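# Wind the cable around a held reel's hub

## Task

Pin the cable close to one of its ends beneath one finger of a gripper that is holding the reel, then wrap the cable round the reel's hub by more than one full turn, staying within roughly one cable thickness of the hub over almost the entire turn (any cable doubling back between the flanges is subtracted from the turn). Declare completion only while that gripper keeps the reel still and lifted above the table, the other arm's moving parts are away from both reel and cable, and that other arm is not pressing hard against the holding arm.

## Robot and tools

Robot: two arms, left_arm and right_arm, each a six-joint arm with a two-finger parallel gripper and a camera on its wrist. In the scene frame the origin sits at table-top height midway between the nominal bases; +x points out over the table, +y toward left_arm, +z up. Arm names do not match image sides. Calibrated bases: left_arm at (+0.026, +0.249, 0) m, right_arm at (-0.034, -0.309, 0) m, each turned only slightly about z. A camera stand is behind the arms.

Gripper axes: fingers extend along the gripper's +z and close along its y. end_effector_position is the point between the pads, about 1 cm short of the fingertips. The wrist-camera cable counts as part of the hand if it touches something.

execute_actions(actions, cameras): actions is a list of actions; each action is a table of at most 15 rows, one per 1/30 s step, and a short table repeats its last row to fill 15 steps. Every row has 14 numbers in [-1, 1]: for left_arm dx, dy, dz, rx, ry, rz, opening, then the same seven for right_arm. Both arms always appear. dx..rz are an offset from that arm's Hand target as it stood when the action began, along scene-frame axes, the turn taken about the Hand target's position; each row is measured from that starting pose, not from the row before. Scale: 1.0 equals 0.6 m or 180 degrees; rx, ry, rz form a single rotation vector. Repeating an offset in a new action moves further. Opening is absolute: +1 fully open (0.094 m), -1 closed. Sending all six pose numbers as 0 re-commands the current Hand target. Images return only for an empty actions list or when cameras names them.

move(target, speed, blend, opening_speed, grip_force, blocking, cameras): drives each gripper in a straight line toward target. target is one 14-number row laid out as above, or a list of up to 15 such rows; every row is an offset from the Hand targets at the move's start (not from the previous row), scene axes, same scale. speed is m/s, 0.002 to 2.9, default 0.25 (turn rate capped at twice that in rad/s), one value or one per row. blend, in m, rounds corners of a list; 0 stops at each row. opening_speed is the rate of the commanded opening on the -1..+1 scale per second, at least 0.2; use it to close gently. grip_force is newtons per finger pad, 10 to 50 (full), one value or one per arm; it persists, and lower force closes slower. A move lasts 0.5 s to 10 s and does not avoid obstacles or the other arm. Keep paths away from an arm's own base. Faster moves lag, stray and strike harder; targets set far past a contact press harder. The result adds a move: line with the ending (done, off_target, moving, held, fault) and any limits (paced = clipped, held = withheld by a check).

wait(seconds 0 to 10, cameras) lets time pass holding commands. stop(cameras) brakes a running move. zoom_image(camera, region [x0,y0,x1,y1] pixels, at most 504 by 504) enlarges part of a camera's newest image. read_manual(section) gives licence text only. finished_scene(scene) ends the current scene with its number; irreversible.

Results: end_effector_position (m) and end_effector_quat_wxyz in the scene frame, may be off by a few cm. Hand target is the last commanded pose after clipping; the next offsets count from it. Grippers often rest short of it; a further action, even all zeros, retries, or send the gap as an offset. Orientation commands are clipped to within 40 degrees of the measured one per step. grip_measured is the measured opening on the command scale; with a firm grip it reads a little below the part's width. Tool commands shows current commands; to keep a gripper unchanged, resend its present opening, since 0 is a real command. Joint velocities can read within noise. Joint torques include the arm's own weight; numbers 1 to 3 wrap at ±28 N m. MOTOR HOT appears at 75 °C; at 90 °C that arm folds and idles, at 100 °C it drops, so avoid long loaded or stretched holds and pushing at unreachable poses.

Cameras: cam_head_left, cam_head_right, cam_high, cam_low, cam_left_wrist, cam_right_wrist, each 896x504.

Avoid: dropping the reel or cable off the table, slams, hard pushes, arm-to-arm contact or closing one gripper on the other's fingers, pressure on camera cables, and arm stops. Grip the reel firmly, keep it raised, and move smoothly.

Each tool is called as name(argument=value, ...) on one line, values as JSON.

## Session

execute_actions(actions=[])

Scene clock: 0.00 s.
left_arm: end_effector_position=(+0.4302, +0.2606, +0.1070) grip_measured=+1.000 end_effector_quat_wxyz=(+0.589, -0.051, +0.806, +0.028) | right_arm: end_effector_position=(+0.3600, -0.3583, +0.0965) grip_measured=+1.000 end_effector_quat_wxyz=(+0.584, +0.152, +0.792, -0.096)
Joint positions: left_arm=[0.024 1.539 0.39 0.838 -0.141 -0.061 0.094] | right_arm=[0.027 1.591 0.373 0.89 0.371 0.149 0.094]
Joint velocities: within noise
Joint torques (N m): no reading
Heat: left arm: 30 °C; right arm: 31 °C.
Hand target: left_arm +0.4302, +0.2607, +0.1069; +0.588, -0.052, +0.807, +0.028 | right_arm +0.3622, -0.3586, +0.1018; +0.589, +0.153, +0.788, -0.096
Tool commands: left_gripper/opening=+1.0 right_gripper/opening=+1.0

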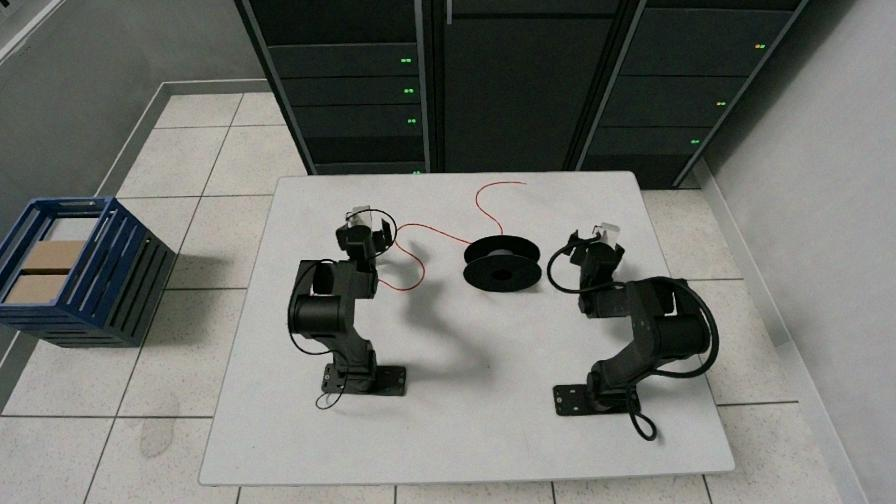

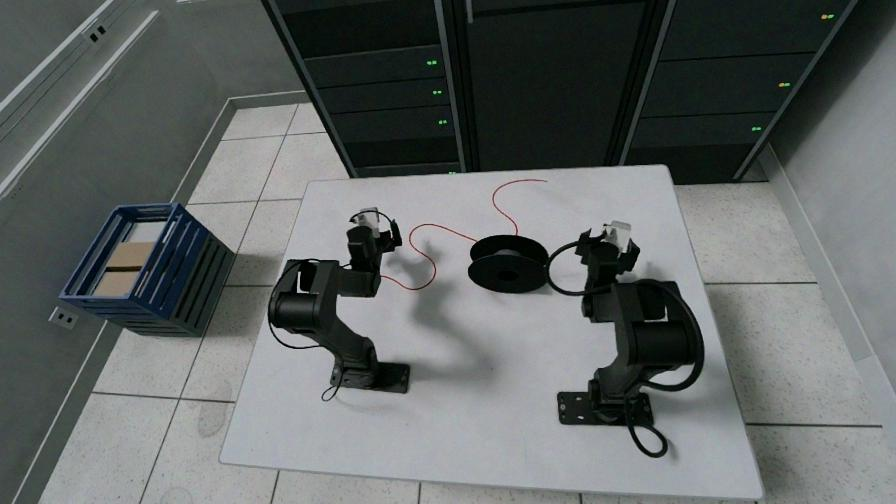

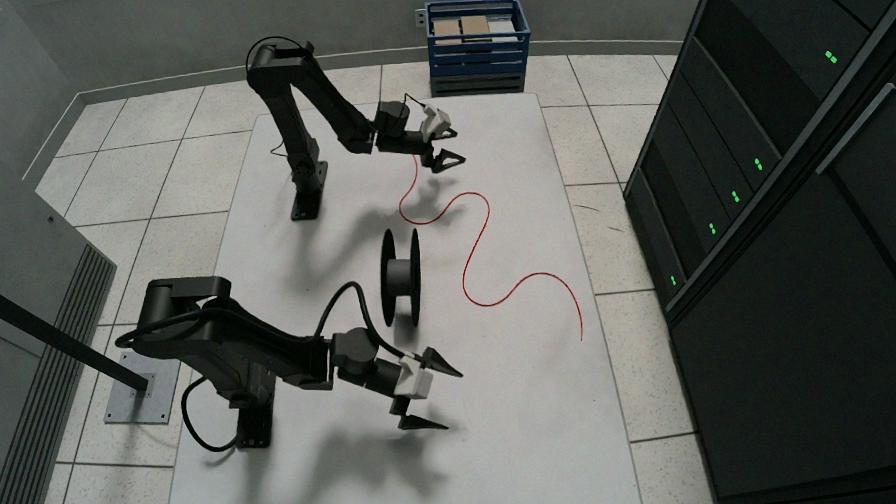

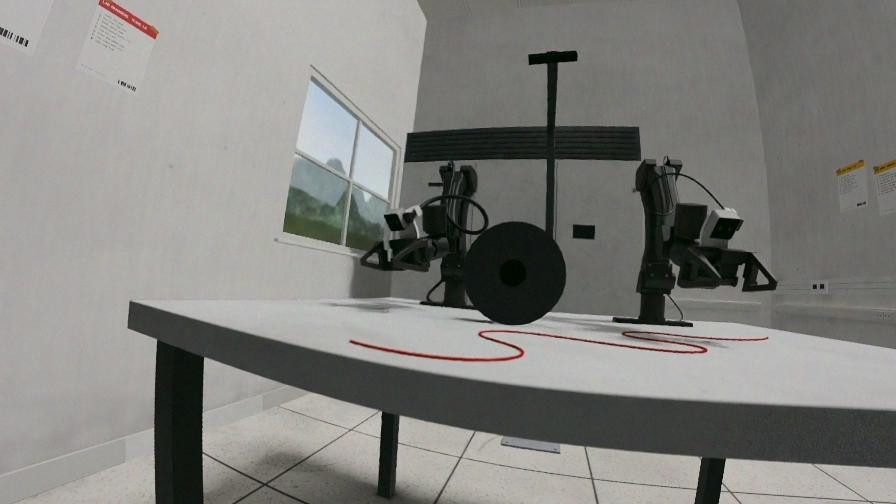

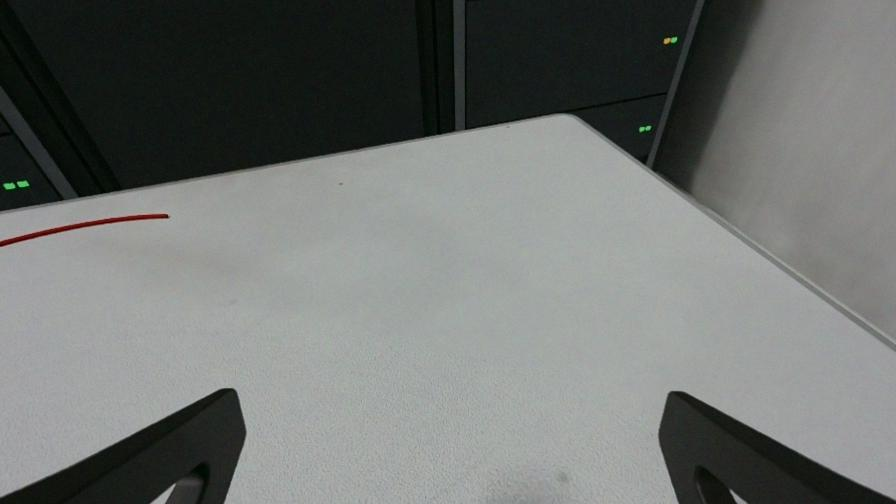

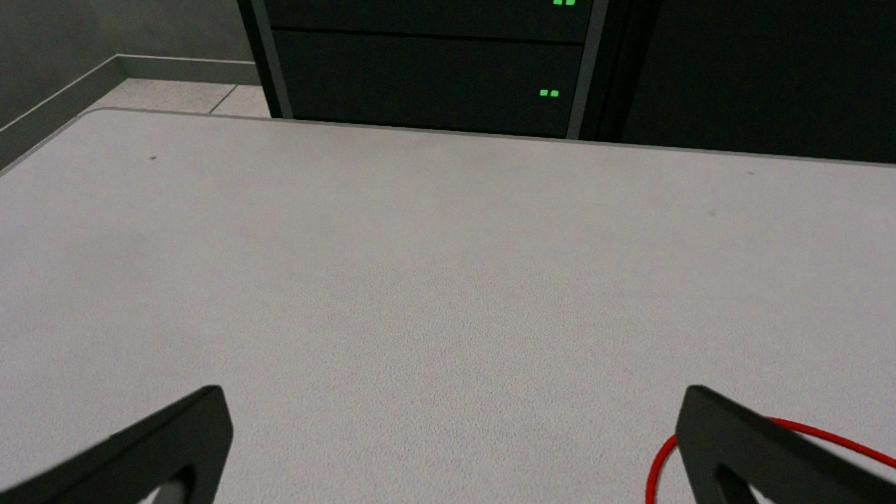

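zoom_image(camera="cam_high", region=[340, 100, 640, 360])

zoom_image(camera="cam_head_left", region=[330, 160, 650, 320])

zoom_image(camera="cam_low", region=[330, 180, 800, 380])

Scaled by 1.680 from the camera's 896x504 image, which has a finer 1280x720 frame.

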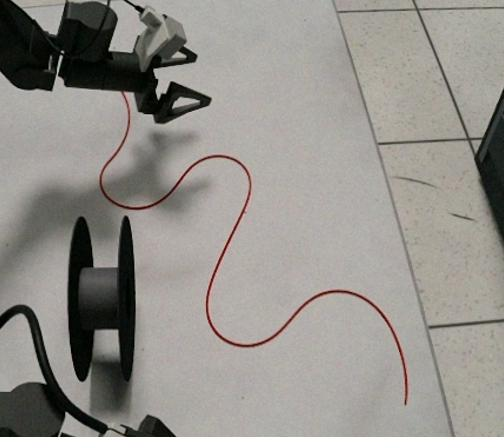

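Scaled by 1.575 from the camera's 896x504 image, which has a finer 1280x720 frame.

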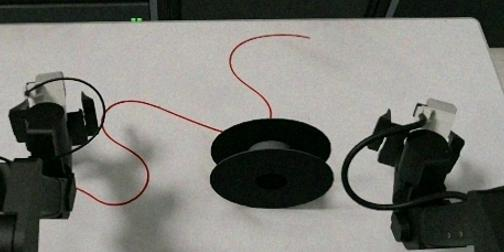

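Scaled by 1.072 from the camera's 896x504 image, which has a finer 1280x720 frame.

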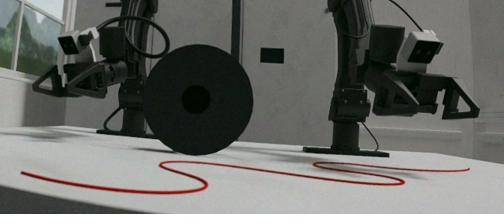

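zoom_image(camera="cam_low", region=[455, 212, 575, 332])

zoom_image(camera="cam_high", region=[340, 220, 460, 340])

zoom_image(camera="cam_head_left", region=[450, 210, 550, 310])

zoom_image(camera="cam_head_right", region=[450, 210, 550, 310])

Scaled by 4.200 from the camera's 896x504 image, which has a finer 1280x720 frame.

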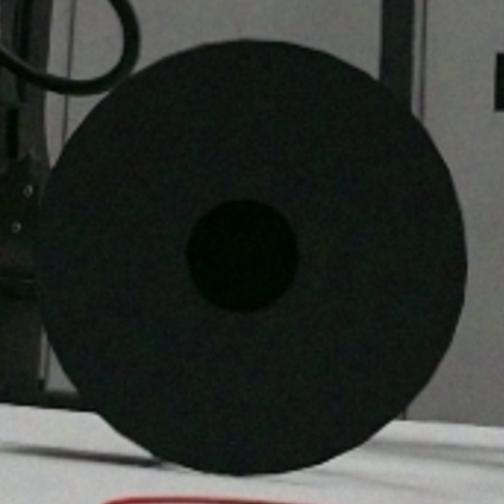

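Scaled by 4.200 from the camera's 896x504 image, which has a finer 1280x720 frame.

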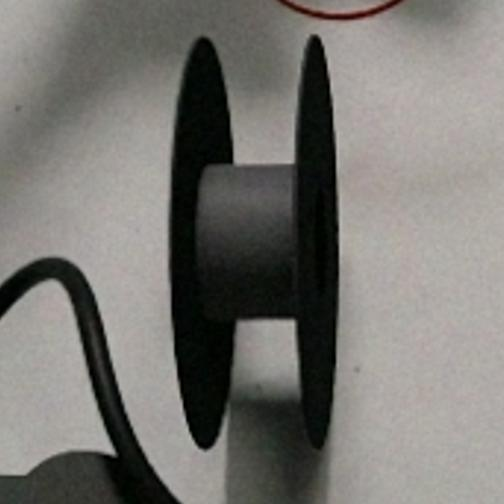

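Scaled by 5.040 from the camera's 896x504 image, which has a finer 1280x720 frame.

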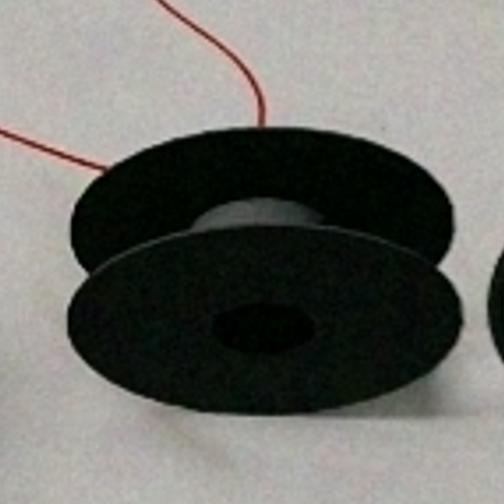

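Scaled by 5.040 from the camera's 896x504 image, which has a finer 1280x720 frame.

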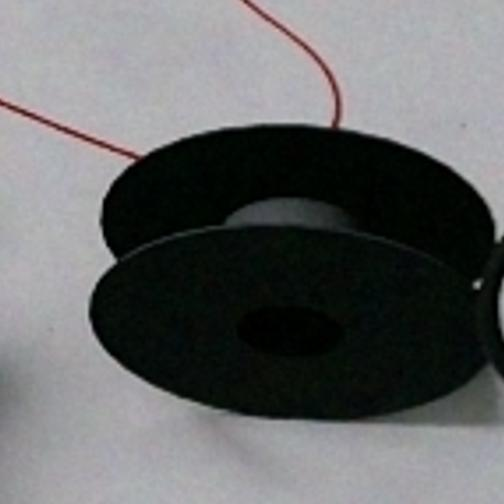

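move(target=[-0.217, 0.0, 0.333, 0, 0.25, 0, 1, 0, 0, 0, 0, 0, 0, 1], cameras=["cam_head_left", "cam_high", "cam_left_wrist"])

Scene clock: 324.93 s.
left_arm: end_effector_position=(+0.3005, +0.2631, +0.3027) grip_measured=+1.000 end_effector_quat_wxyz=(+0.233, -0.035, +0.971, +0.050) | right_arm: end_effector_position=(+0.3600, -0.3583, +0.0965) grip_measured=+1.000 end_effector_quat_wxyz=(+0.584, +0.152, +0.792, -0.096)
Joint positions: left_arm=[0.022 1.339 1.735 -1.502 -0.132 -0.081 0.094] | right_arm=[0.027 1.591 0.373 0.89 0.371 0.149 0.094]
Joint torques (N m): left_arm=[-0.21 -2.92 9.11 0.71 -0.02 -0.08] | right_arm=[0.02 -6.26 5.7 1.92 0.06 0.01]
Heat: left arm: 40 °C; right arm: 48 °C.
Hand target: left_arm +0.3000, +0.2608, +0.3067; +0.234, -0.037, +0.970, +0.046 | right_arm +0.3622, -0.3586, +0.1018; +0.589, +0.153, +0.788, -0.096
Off the commanded pose: left_arm 0.005 m, 1 deg | right_arm 0.006 m, 1 deg.
move: done
camera_calibration:
cam_left_wrist: T_world_to_cam=[[0.0918381, -0.992459, -0.0811846, 0.259028], [-0.995755, -0.0910334, -0.0135661, 0.362827], [0.00607332, 0.0820859, -0.996607, 0.365829], [0, 0, 0, 1]] pos_world=[0.335276, 0.260074, 0.390538]
Images, in order (width x height): cam_head_left 896x504, cam_high 896x504, cam_left_wrist 896x504.

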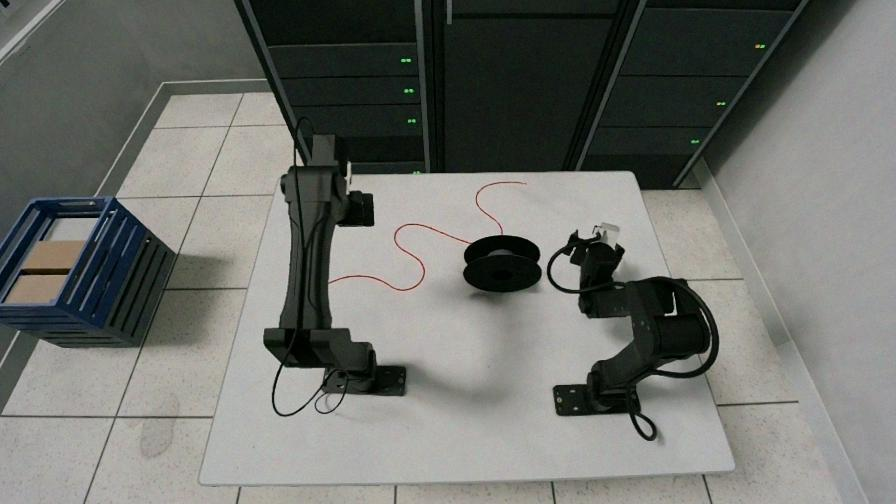

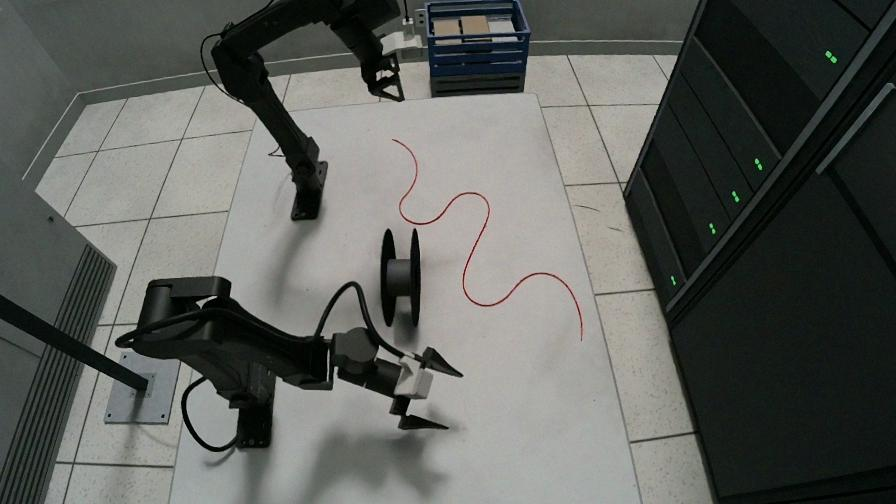

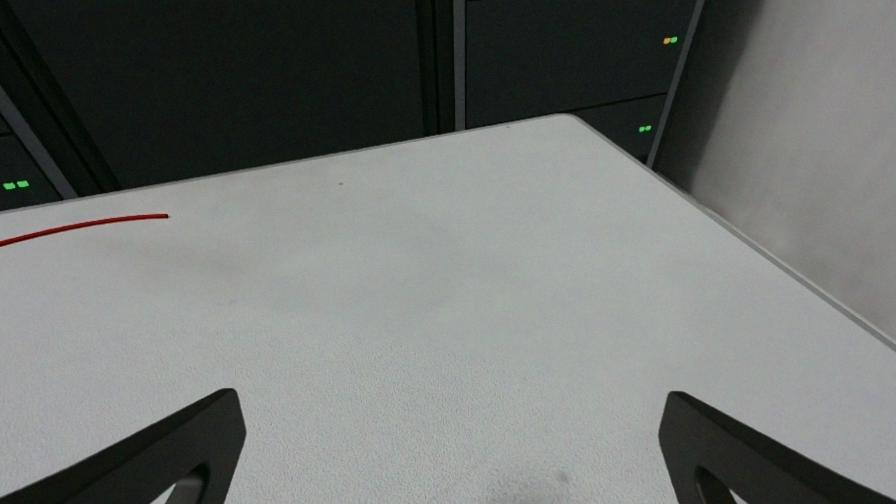

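execute_actions(actions=[], cameras=["cam_right_wrist", "cam_left_wrist"])

Scene clock: 330.03 s.
left_arm: end_effector_position=(+0.3004, +0.2631, +0.3027) grip_measured=+1.000 end_effector_quat_wxyz=(+0.233, -0.035, +0.971, +0.050) | right_arm: end_effector_position=(+0.3600, -0.3583, +0.0965) grip_measured=+1.000 end_effector_quat_wxyz=(+0.584, +0.152, +0.792, -0.096)
Joint positions: left_arm=[0.022 1.339 1.735 -1.503 -0.132 -0.081 0.094] | right_arm=[0.027 1.591 0.373 0.89 0.371 0.149 0.094]
Joint velocities: within noise
Joint torques (N m): left_arm=[-0.43 -3 9.14 0.73 -0.06 -0.01] | right_arm=[0.01 -6.26 5.65 1.92 0.07 0.01]
Heat: left arm: 40 °C; right arm: 48 °C.
Hand target: left_arm +0.3000, +0.2608, +0.3067; +0.234, -0.037, +0.970, +0.046 | right_arm +0.3622, -0.3586, +0.1018; +0.589, +0.153, +0.788, -0.096
Tool commands: left_gripper/opening=+1.0 right_gripper/opening=+1.0
Off the commanded pose: left_arm 0.005 m, 1 deg | right_arm 0.006 m, 1 deg.
camera_calibration:
cam_left_wrist: T_world_to_cam=[[0.0918062, -0.992459, -0.081222, 0.259062], [-0.995761, -0.0910341, -0.0131665, 0.362572], [0.00567319, 0.0820864, -0.996609, 0.365964], [0, 0, 0, 1]] pos_world=[0.335176, 0.260074, 0.390538]
Images, in order (width x height): cam_left_wrist 896x504, cam_right_wrist 896x504.

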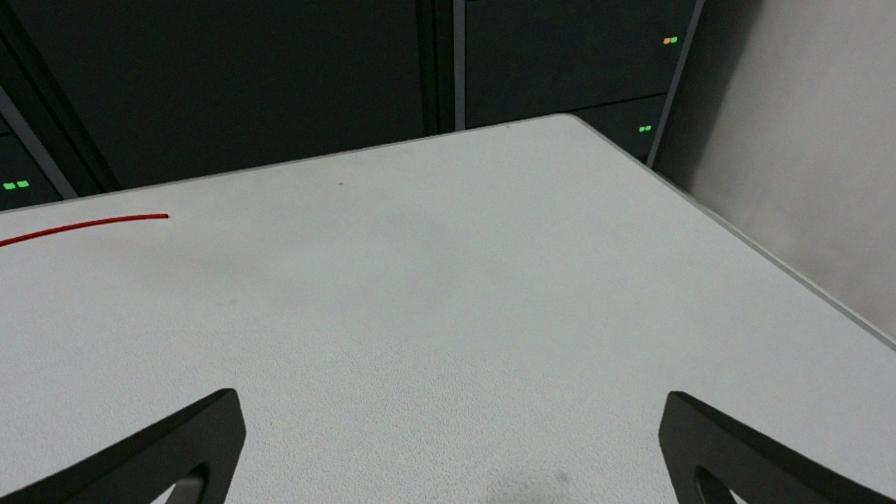

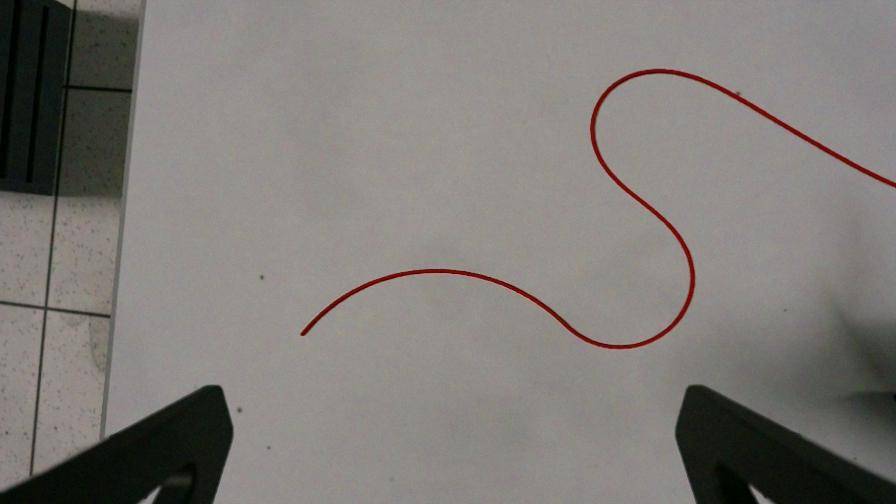

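move(target=[[0,0,0,0,0,0,1, 0,0,0.26,-0.057,0.073,0.302,1],[0,0,0,0,0,0,1, -0.087,0.231,0.28,-0.1133,0.1455,0.6033,1]], speed=0.4, blend=0.05, cameras=["cam_left_wrist", "cam_right_wrist", "cam_high", "cam_head_left"])

Scene clock: 521.77 s.
left_arm: end_effector_position=(+0.3004, +0.2631, +0.3027) grip_measured=+1.000 end_effector_quat_wxyz=(+0.233, -0.035, +0.971, +0.050) | right_arm: end_effector_position=(+0.3094, -0.2218, +0.2566) grip_measured=+1.000 end_effector_quat_wxyz=(+0.309, -0.624, +0.682, +0.226)
Joint positions: left_arm=[0.022 1.339 1.735 -1.503 -0.132 -0.081 0.094] | right_arm=[-0.133 1.783 1.855 -1.568 -0.783 -1.573 0.094]
Joint torques (N m): left_arm=[-0.57 -3 8.95 0.74 -0.07 -0.11] | right_arm=[-0.01 -8.87 8.08 0.29 -0.56 -0.11]
Heat: left arm: 34 °C; right arm: 50 °C.
Hand target: left_arm +0.3000, +0.2608, +0.3067; +0.234, -0.037, +0.970, +0.046 | right_arm +0.3099, -0.2199, +0.2698; +0.270, -0.653, +0.653, +0.271
Off the commanded pose: left_arm 0.005 m, 1 deg | right_arm 0.013 m, 8 deg.
joint sent to its limit (right arm) — joint 4 (wrist pitch), lower limit. The joint targets are off in orientation, not in position.
move: off_target (right_arm)
camera_calibration:
cam_left_wrist: T_world_to_cam=[[0.0918062, -0.992459, -0.081222, 0.259062], [-0.995761, -0.0910341, -0.0131665, 0.362572], [0.00567319, 0.0820864, -0.996609, 0.365964], [0, 0, 0, 1]] pos_world=[0.335176, 0.260074, 0.390538]
cam_right_wrist: T_world_to_cam=[[0.992587, -0.0987244, 0.0708873, -0.345714], [-0.0663677, -0.928891, -0.364359, -0.0518007], [0.101818, 0.356953, -0.928557, 0.380748], [0, 0, 0, 1]] pos_world=[0.300947, -0.218157, 0.359179]
Images, in order (width x height): cam_head_left 896x504, cam_high 896x504, cam_left_wrist 896x504, cam_right_wrist 896x504.

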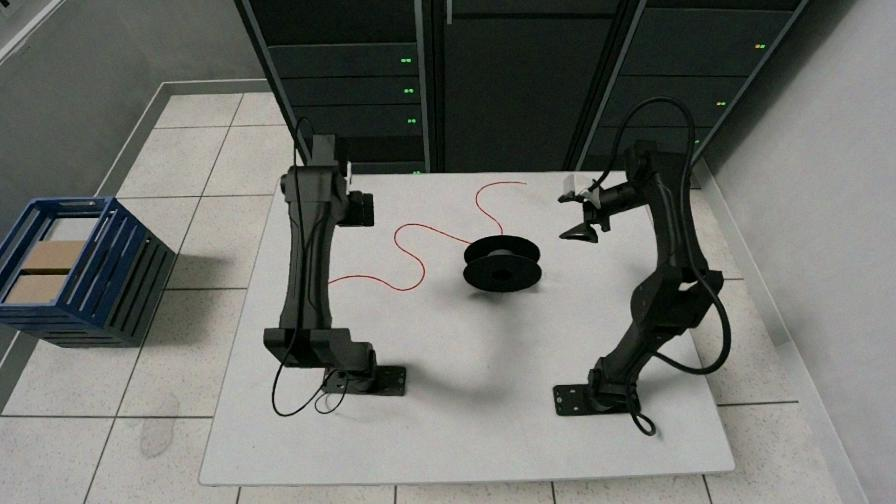

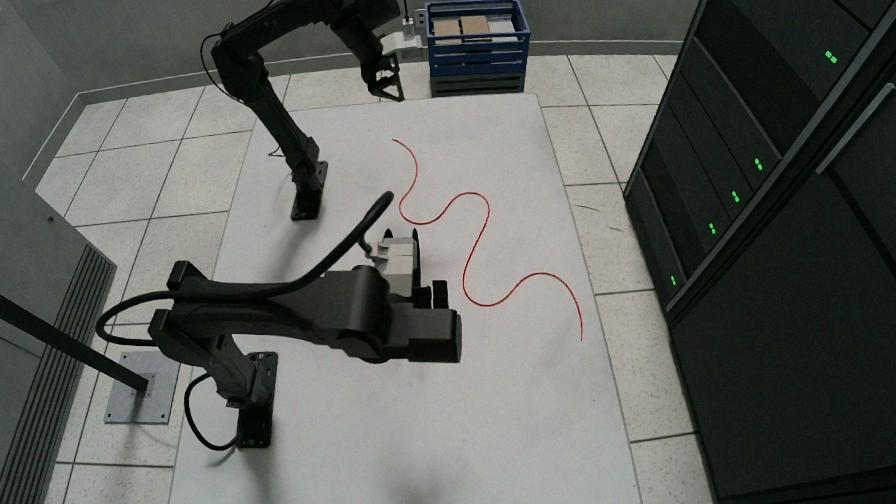

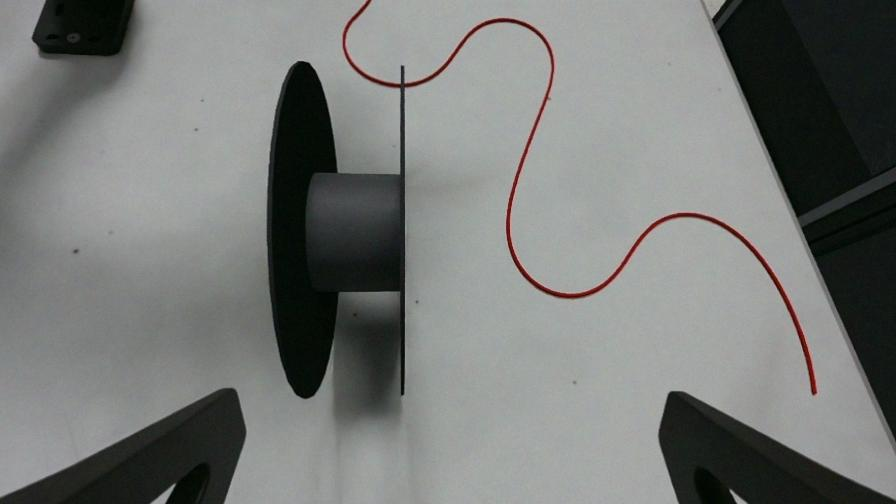

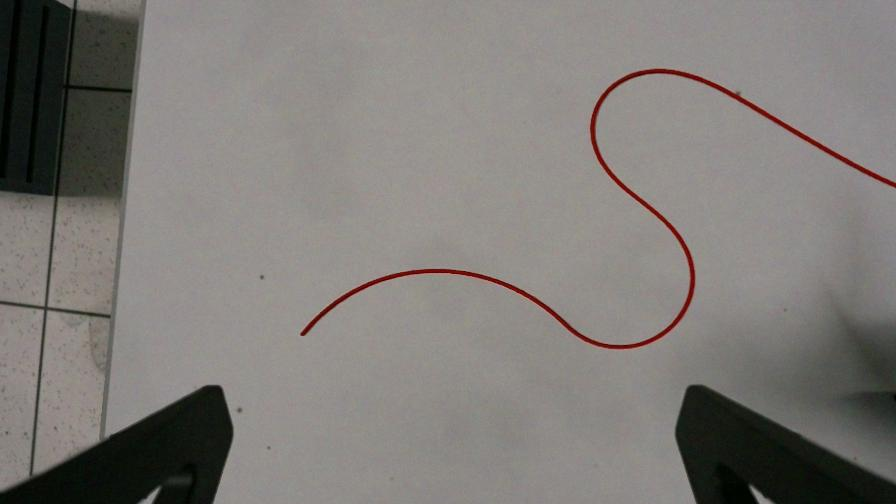

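move(target=[0,0,0,0,0,0,1, -0.0237,0.0443,-0.1373,0,0,-0.019,-0.149], speed=0.2, cameras=["cam_left_wrist"])

Scene clock: 595.00 s.
left_arm: end_effector_position=(+0.3004, +0.2631, +0.3027) grip_measured=+1.000 end_effector_quat_wxyz=(+0.233, -0.035, +0.971, +0.050) | right_arm: end_effector_position=(+0.2978, -0.1966, +0.1825) grip_measured=-0.147 end_effector_quat_wxyz=(-0.268, +0.635, -0.676, -0.260)
Joint positions: left_arm=[0.022 1.339 1.735 -1.503 -0.132 -0.081 0.094] | right_arm=[-0.052 1.776 1.558 -1.348 -0.765 -1.547 0.04]
Joint torques (N m): left_arm=[-0.54 -3 8.9 0.73 -0.07 -0.09] | right_arm=[0.14 -9.87 5.22 0.37 -0.57 0.05]
Heat: left arm: 34 °C; right arm: 41 °C.
Hand target: left_arm +0.3000, +0.2608, +0.3067; +0.234, -0.037, +0.970, +0.046 | right_arm +0.2958, -0.1934, +0.1875; -0.278, +0.633, -0.672, -0.263
Off the commanded pose: left_arm 0.005 m, 1 deg | right_arm 0.006 m, 1 deg.
move: done
camera_calibration:
cam_left_wrist: T_world_to_cam=[[0.0918062, -0.992459, -0.081222, 0.259062], [-0.995761, -0.0910341, -0.0131665, 0.362572], [0.00567319, 0.0820864, -0.996609, 0.365964], [0, 0, 0, 1]] pos_world=[0.335176, 0.260074, 0.390538]
Images, in order (width x height): cam_left_wrist 896x504.

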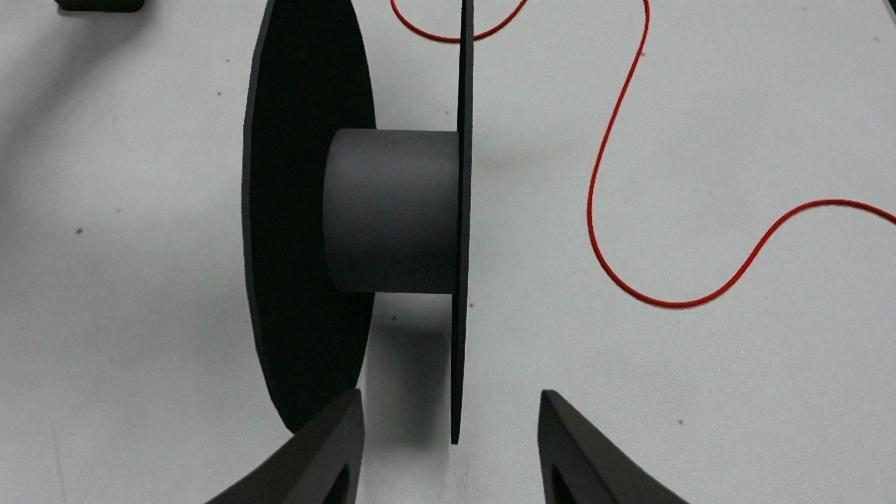

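move(target=[0,0,0,0,0,0,1, 0.004,0.067,-0.0672,0,0,0,-0.149], speed=0.12, cameras=["cam_left_wrist", "cam_high"])

Scene clock: 607.57 s.
left_arm: end_effector_position=(+0.3004, +0.2631, +0.3027) grip_measured=+1.000 end_effector_quat_wxyz=(+0.233, -0.035, +0.971, +0.050) | right_arm: end_effector_position=(+0.3013, -0.1558, +0.1394) grip_measured=-0.147 end_effector_quat_wxyz=(-0.266, +0.634, -0.678, -0.261)
Joint positions: left_arm=[0.022 1.339 1.735 -1.503 -0.132 -0.081 0.094] | right_arm=[0.072 1.776 1.386 -1.062 -0.757 -1.374 0.04]
Joint torques (N m): left_arm=[-0.42 -2.93 9.2 0.73 -0.05 -0.05] | right_arm=[0.13 -11.08 5.14 0.61 -0.54 0.07]
Heat: left arm: 34 °C; right arm: 41 °C.
Hand target: left_arm +0.3000, +0.2608, +0.3067; +0.234, -0.037, +0.970, +0.046 | right_arm +0.2981, -0.1532, +0.1470; -0.278, +0.633, -0.673, -0.263
Off the commanded pose: left_arm 0.005 m, 1 deg | right_arm 0.009 m, 2 deg.
move: done
camera_calibration:
cam_left_wrist: T_world_to_cam=[[0.0918062, -0.992459, -0.081222, 0.259062], [-0.995761, -0.0910341, -0.0131665, 0.362572], [0.00567319, 0.0820864, -0.996609, 0.365964], [0, 0, 0, 1]] pos_world=[0.335176, 0.260074, 0.390538]
Images, in order (width x height): cam_high 896x504, cam_left_wrist 896x504.

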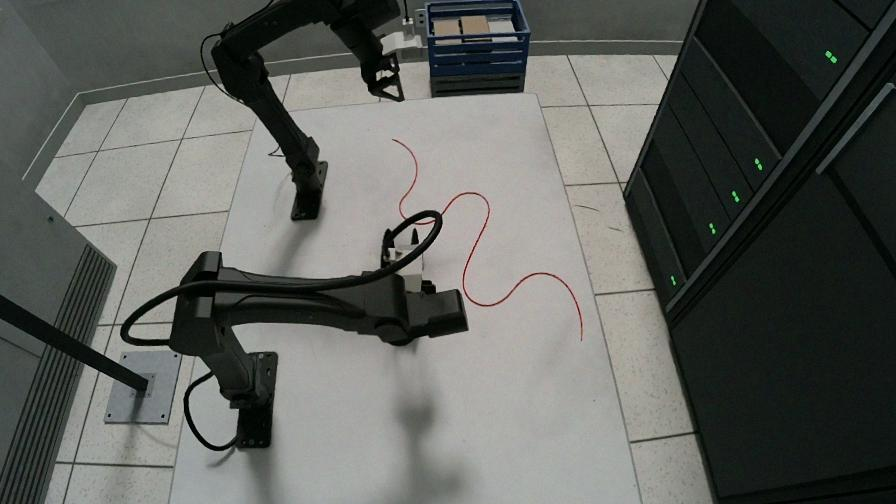

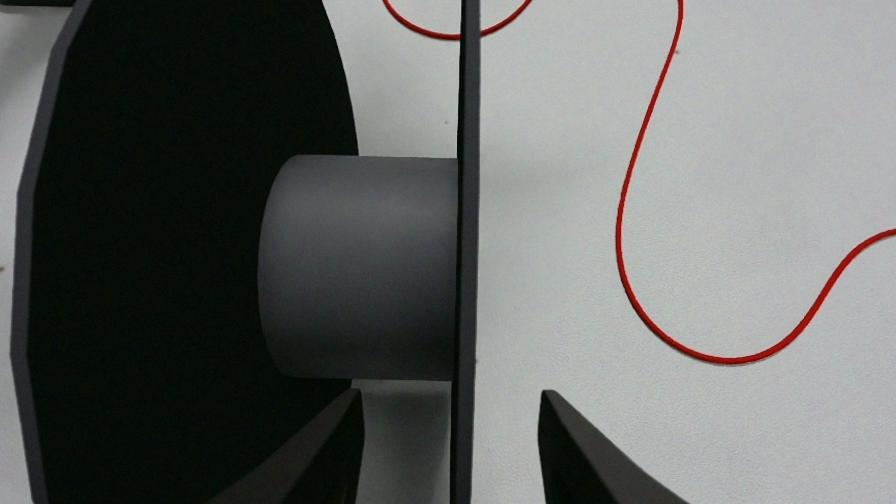

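move(target=[0,0,0,0,0,0,1, 0.004,0,0,0,0,0,-1], speed=0.05, opening_speed=0.5, cameras=["cam_left_wrist"])

Scene clock: 619.23 s.
left_arm: end_effector_position=(+0.3004, +0.2631, +0.3027) grip_measured=+1.000 end_effector_quat_wxyz=(+0.233, -0.035, +0.971, +0.050) | right_arm: end_effector_position=(+0.3016, -0.1558, +0.1394) grip_measured=-0.957 end_effector_quat_wxyz=(-0.266, +0.633, -0.679, -0.261)
Joint positions: left_arm=[0.022 1.339 1.735 -1.503 -0.132 -0.081 0.094] | right_arm=[0.072 1.776 1.386 -1.061 -0.756 -1.371 0.002]
Joint torques (N m): left_arm=[-0.46 -2.85 9.17 0.71 -0.07 -0.07] | right_arm=[0.05 -10.22 5.86 0.57 -0.55 0.01]
Heat: left arm: 34 °C; right arm: 41 °C.
Hand target: left_arm +0.3000, +0.2608, +0.3067; +0.234, -0.037, +0.970, +0.046 | right_arm +0.3005, -0.1531, +0.1470; -0.278, +0.633, -0.672, -0.263
Off the commanded pose: left_arm 0.005 m, 1 deg | right_arm 0.008 m, 2 deg.
move: done
camera_calibration:
cam_left_wrist: T_world_to_cam=[[0.0918062, -0.992459, -0.081222, 0.259062], [-0.995761, -0.0910341, -0.0131665, 0.362572], [0.00567319, 0.0820864, -0.996609, 0.365964], [0, 0, 0, 1]] pos_world=[0.335176, 0.260074, 0.390538]
Images, in order (width x height): cam_left_wrist 896x504.

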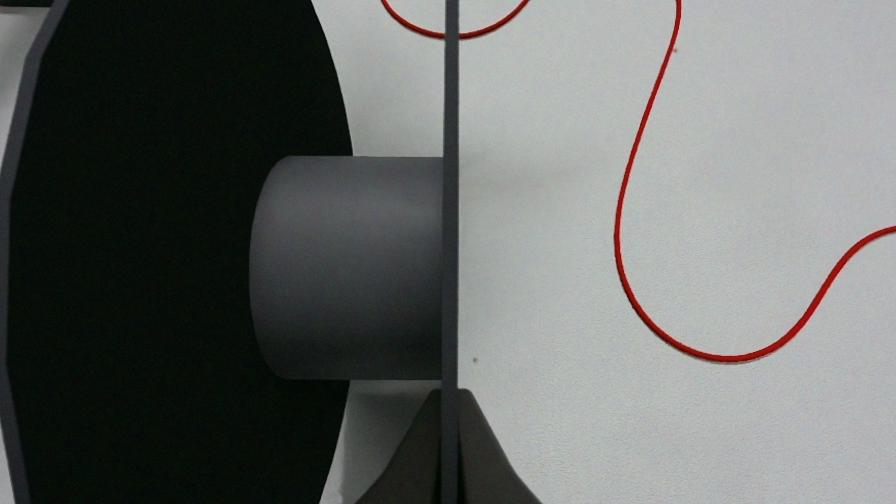

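move(target=[[0,0,0,0,0,0,1, 0,0,0.1,0,0,0,-1],[0,0,0,0,0,0,1, 0.0258,0.1185,0.1717,0.2327,-0.1050,-0.2192,-1]], speed=0.2, blend=0.03, cameras=["cam_left_wrist", "cam_high", "cam_head_left", "cam_low"])

Scene clock: 637.00 s.
left_arm: end_effector_position=(+0.3004, +0.2631, +0.3027) grip_measured=+1.000 end_effector_quat_wxyz=(+0.233, -0.035, +0.971, +0.050) | right_arm: end_effector_position=(+0.3161, -0.0827, +0.2402) grip_measured=-0.958 end_effector_quat_wxyz=(+0.636, -0.274, +0.669, +0.270)
Joint positions: left_arm=[0.022 1.339 1.735 -1.503 -0.132 -0.081 0.094] | right_arm=[0.399 1.314 0.568 0.697 -0.38 -0.006 0.002]
Joint torques (N m): left_arm=[-0.51 -3 8.9 0.72 -0.03 -0.12] | right_arm=[0.53 -4.7 6.32 2.56 0.09 0.07]
Heat: left arm: 34 °C; right arm: 41 °C.
Hand target: left_arm +0.3000, +0.2608, +0.3067; +0.234, -0.037, +0.970, +0.046 | right_arm +0.3160, -0.0821, +0.2501; +0.654, -0.270, +0.653, +0.271
Off the commanded pose: left_arm 0.005 m, 1 deg | right_arm 0.010 m, 3 deg.
move: off_target (right_arm)
camera_calibration:
cam_left_wrist: T_world_to_cam=[[0.0918062, -0.992459, -0.081222, 0.259062], [-0.995761, -0.0910341, -0.0131665, 0.362572], [0.00567319, 0.0820864, -0.996609, 0.365964], [0, 0, 0, 1]] pos_world=[0.335176, 0.260074, 0.390538]
Images, in order (width x height): cam_head_left 896x504, cam_high 896x504, cam_low 896x504, cam_left_wrist 896x504.

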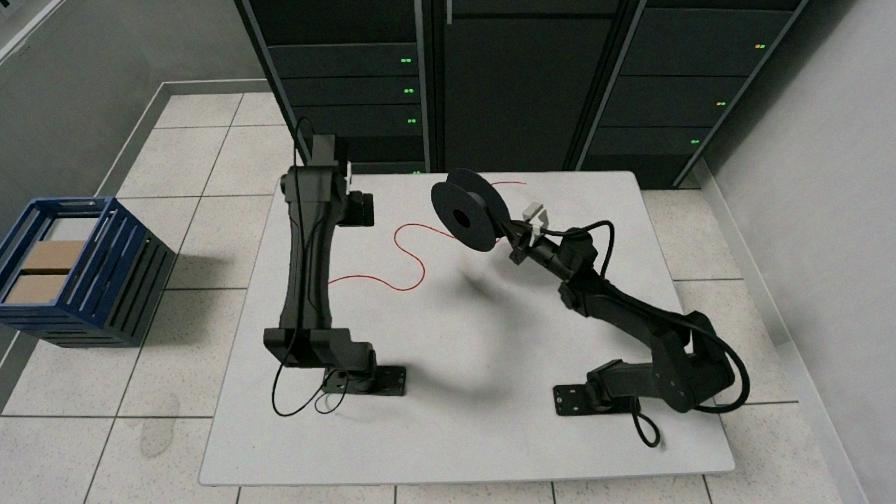

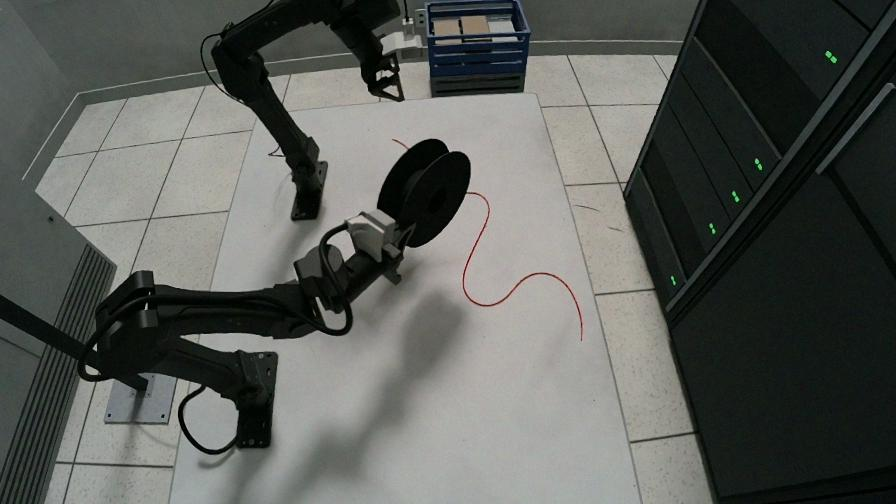

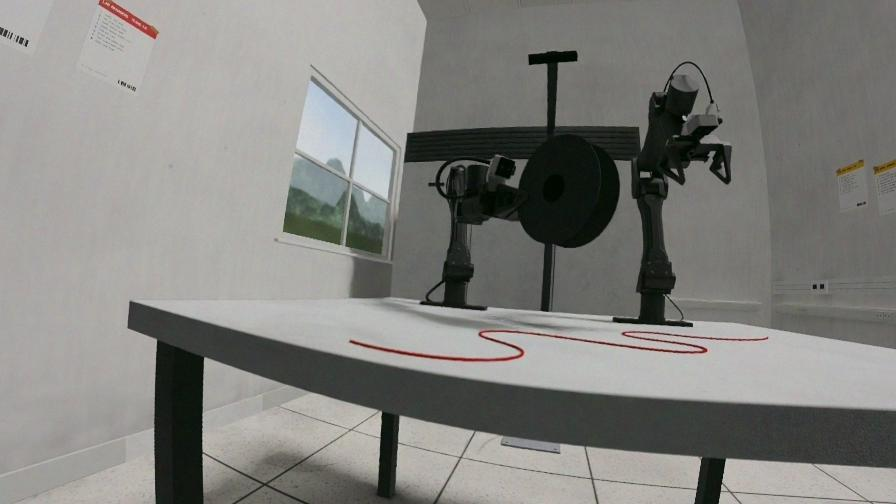

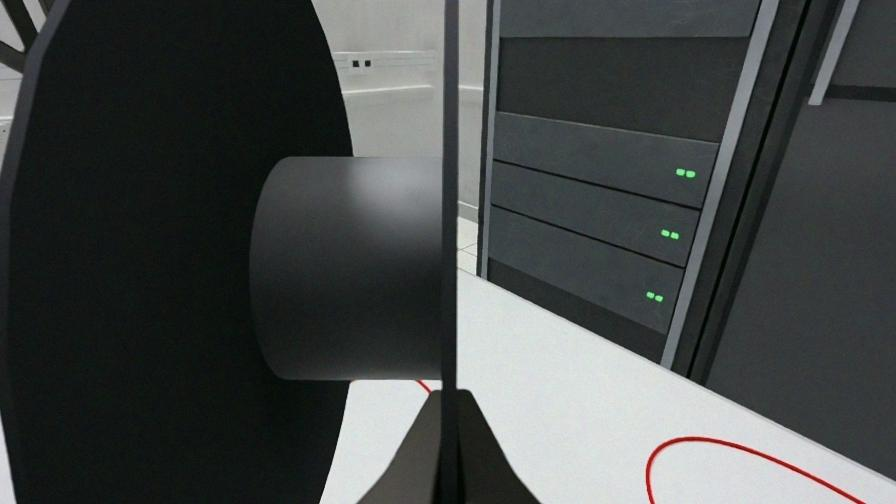

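move(target=[0.0345,0.027,-0.3278,0.0988,0.1416,-0.5238,0.3, 0,0,-0.2,0,0,0,-1], speed=0.25, cameras=["cam_left_wrist", "cam_right_wrist", "cam_high"])

Scene clock: 695.83 s.
left_arm: end_effector_position=(+0.3252, +0.2790, +0.1189) grip_measured=+0.303 end_effector_quat_wxyz=(+0.010, +0.714, +0.700, +0.012) | right_arm: end_effector_position=(+0.3137, -0.0841, +0.0995) grip_measured=-0.958 end_effector_quat_wxyz=(+0.603, -0.274, +0.700, +0.268)
Joint positions: left_arm=[0.158 1.652 1.362 -1.251 0.001 1.686 0.061] | right_arm=[0.399 1.853 0.362 1.351 -0.379 -0.006 0.002]
Joint torques (N m): left_arm=[-0.49 -6.02 5.63 0.22 -0.03 0.14] | right_arm=[0.49 -6.37 3.58 3.54 0.03 0.05]
Heat: left arm: 34 °C; right arm: 51 °C.
Hand target: left_arm +0.3207, +0.2769, +0.1101; +0.000, +0.719, +0.695, +0.000 | right_arm +0.3160, -0.0821, +0.1300; +0.653, -0.270, +0.653, +0.271
Off the commanded pose: left_arm 0.010 m, 2 deg | right_arm 0.031 m, 8 deg.
move: off_target (right_arm)
camera_calibration:
cam_left_wrist: T_world_to_cam=[[-0.999346, 0.0190902, -0.0307052, 0.324271], [0.0033301, 0.894236, 0.447584, -0.268309], [0.0360022, 0.447189, -0.893714, 0.057406], [0, 0, 0, 1]] pos_world=[0.322886, 0.20807, 0.181352]
cam_right_wrist: T_world_to_cam=[[0.720996, -0.691947, -0.0370594, -0.27916], [-0.376991, -0.34682, -0.858833, 0.214614], [0.581414, 0.633186, -0.510914, 0.0164479], [0, 0, 0, 1]] pos_world=[0.272618, -0.129146, 0.182375]
Images, in order (width x height): cam_high 896x504, cam_left_wrist 896x504, cam_right_wrist 896x504.

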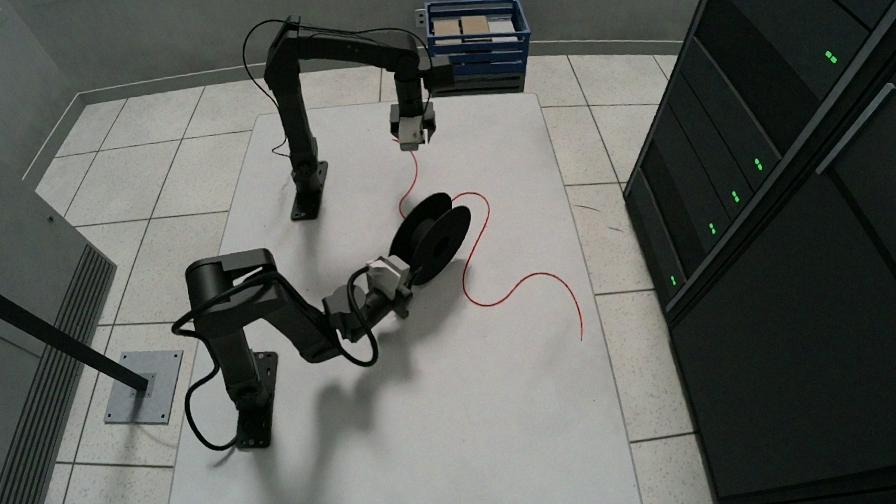

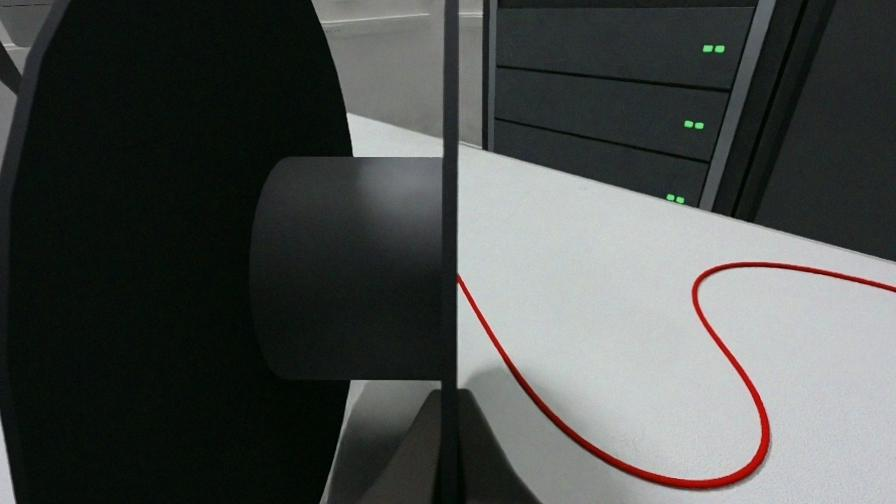

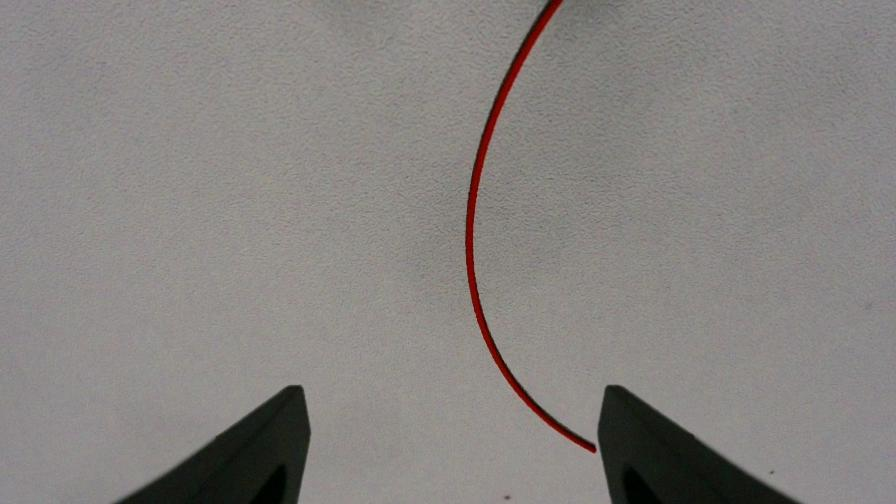

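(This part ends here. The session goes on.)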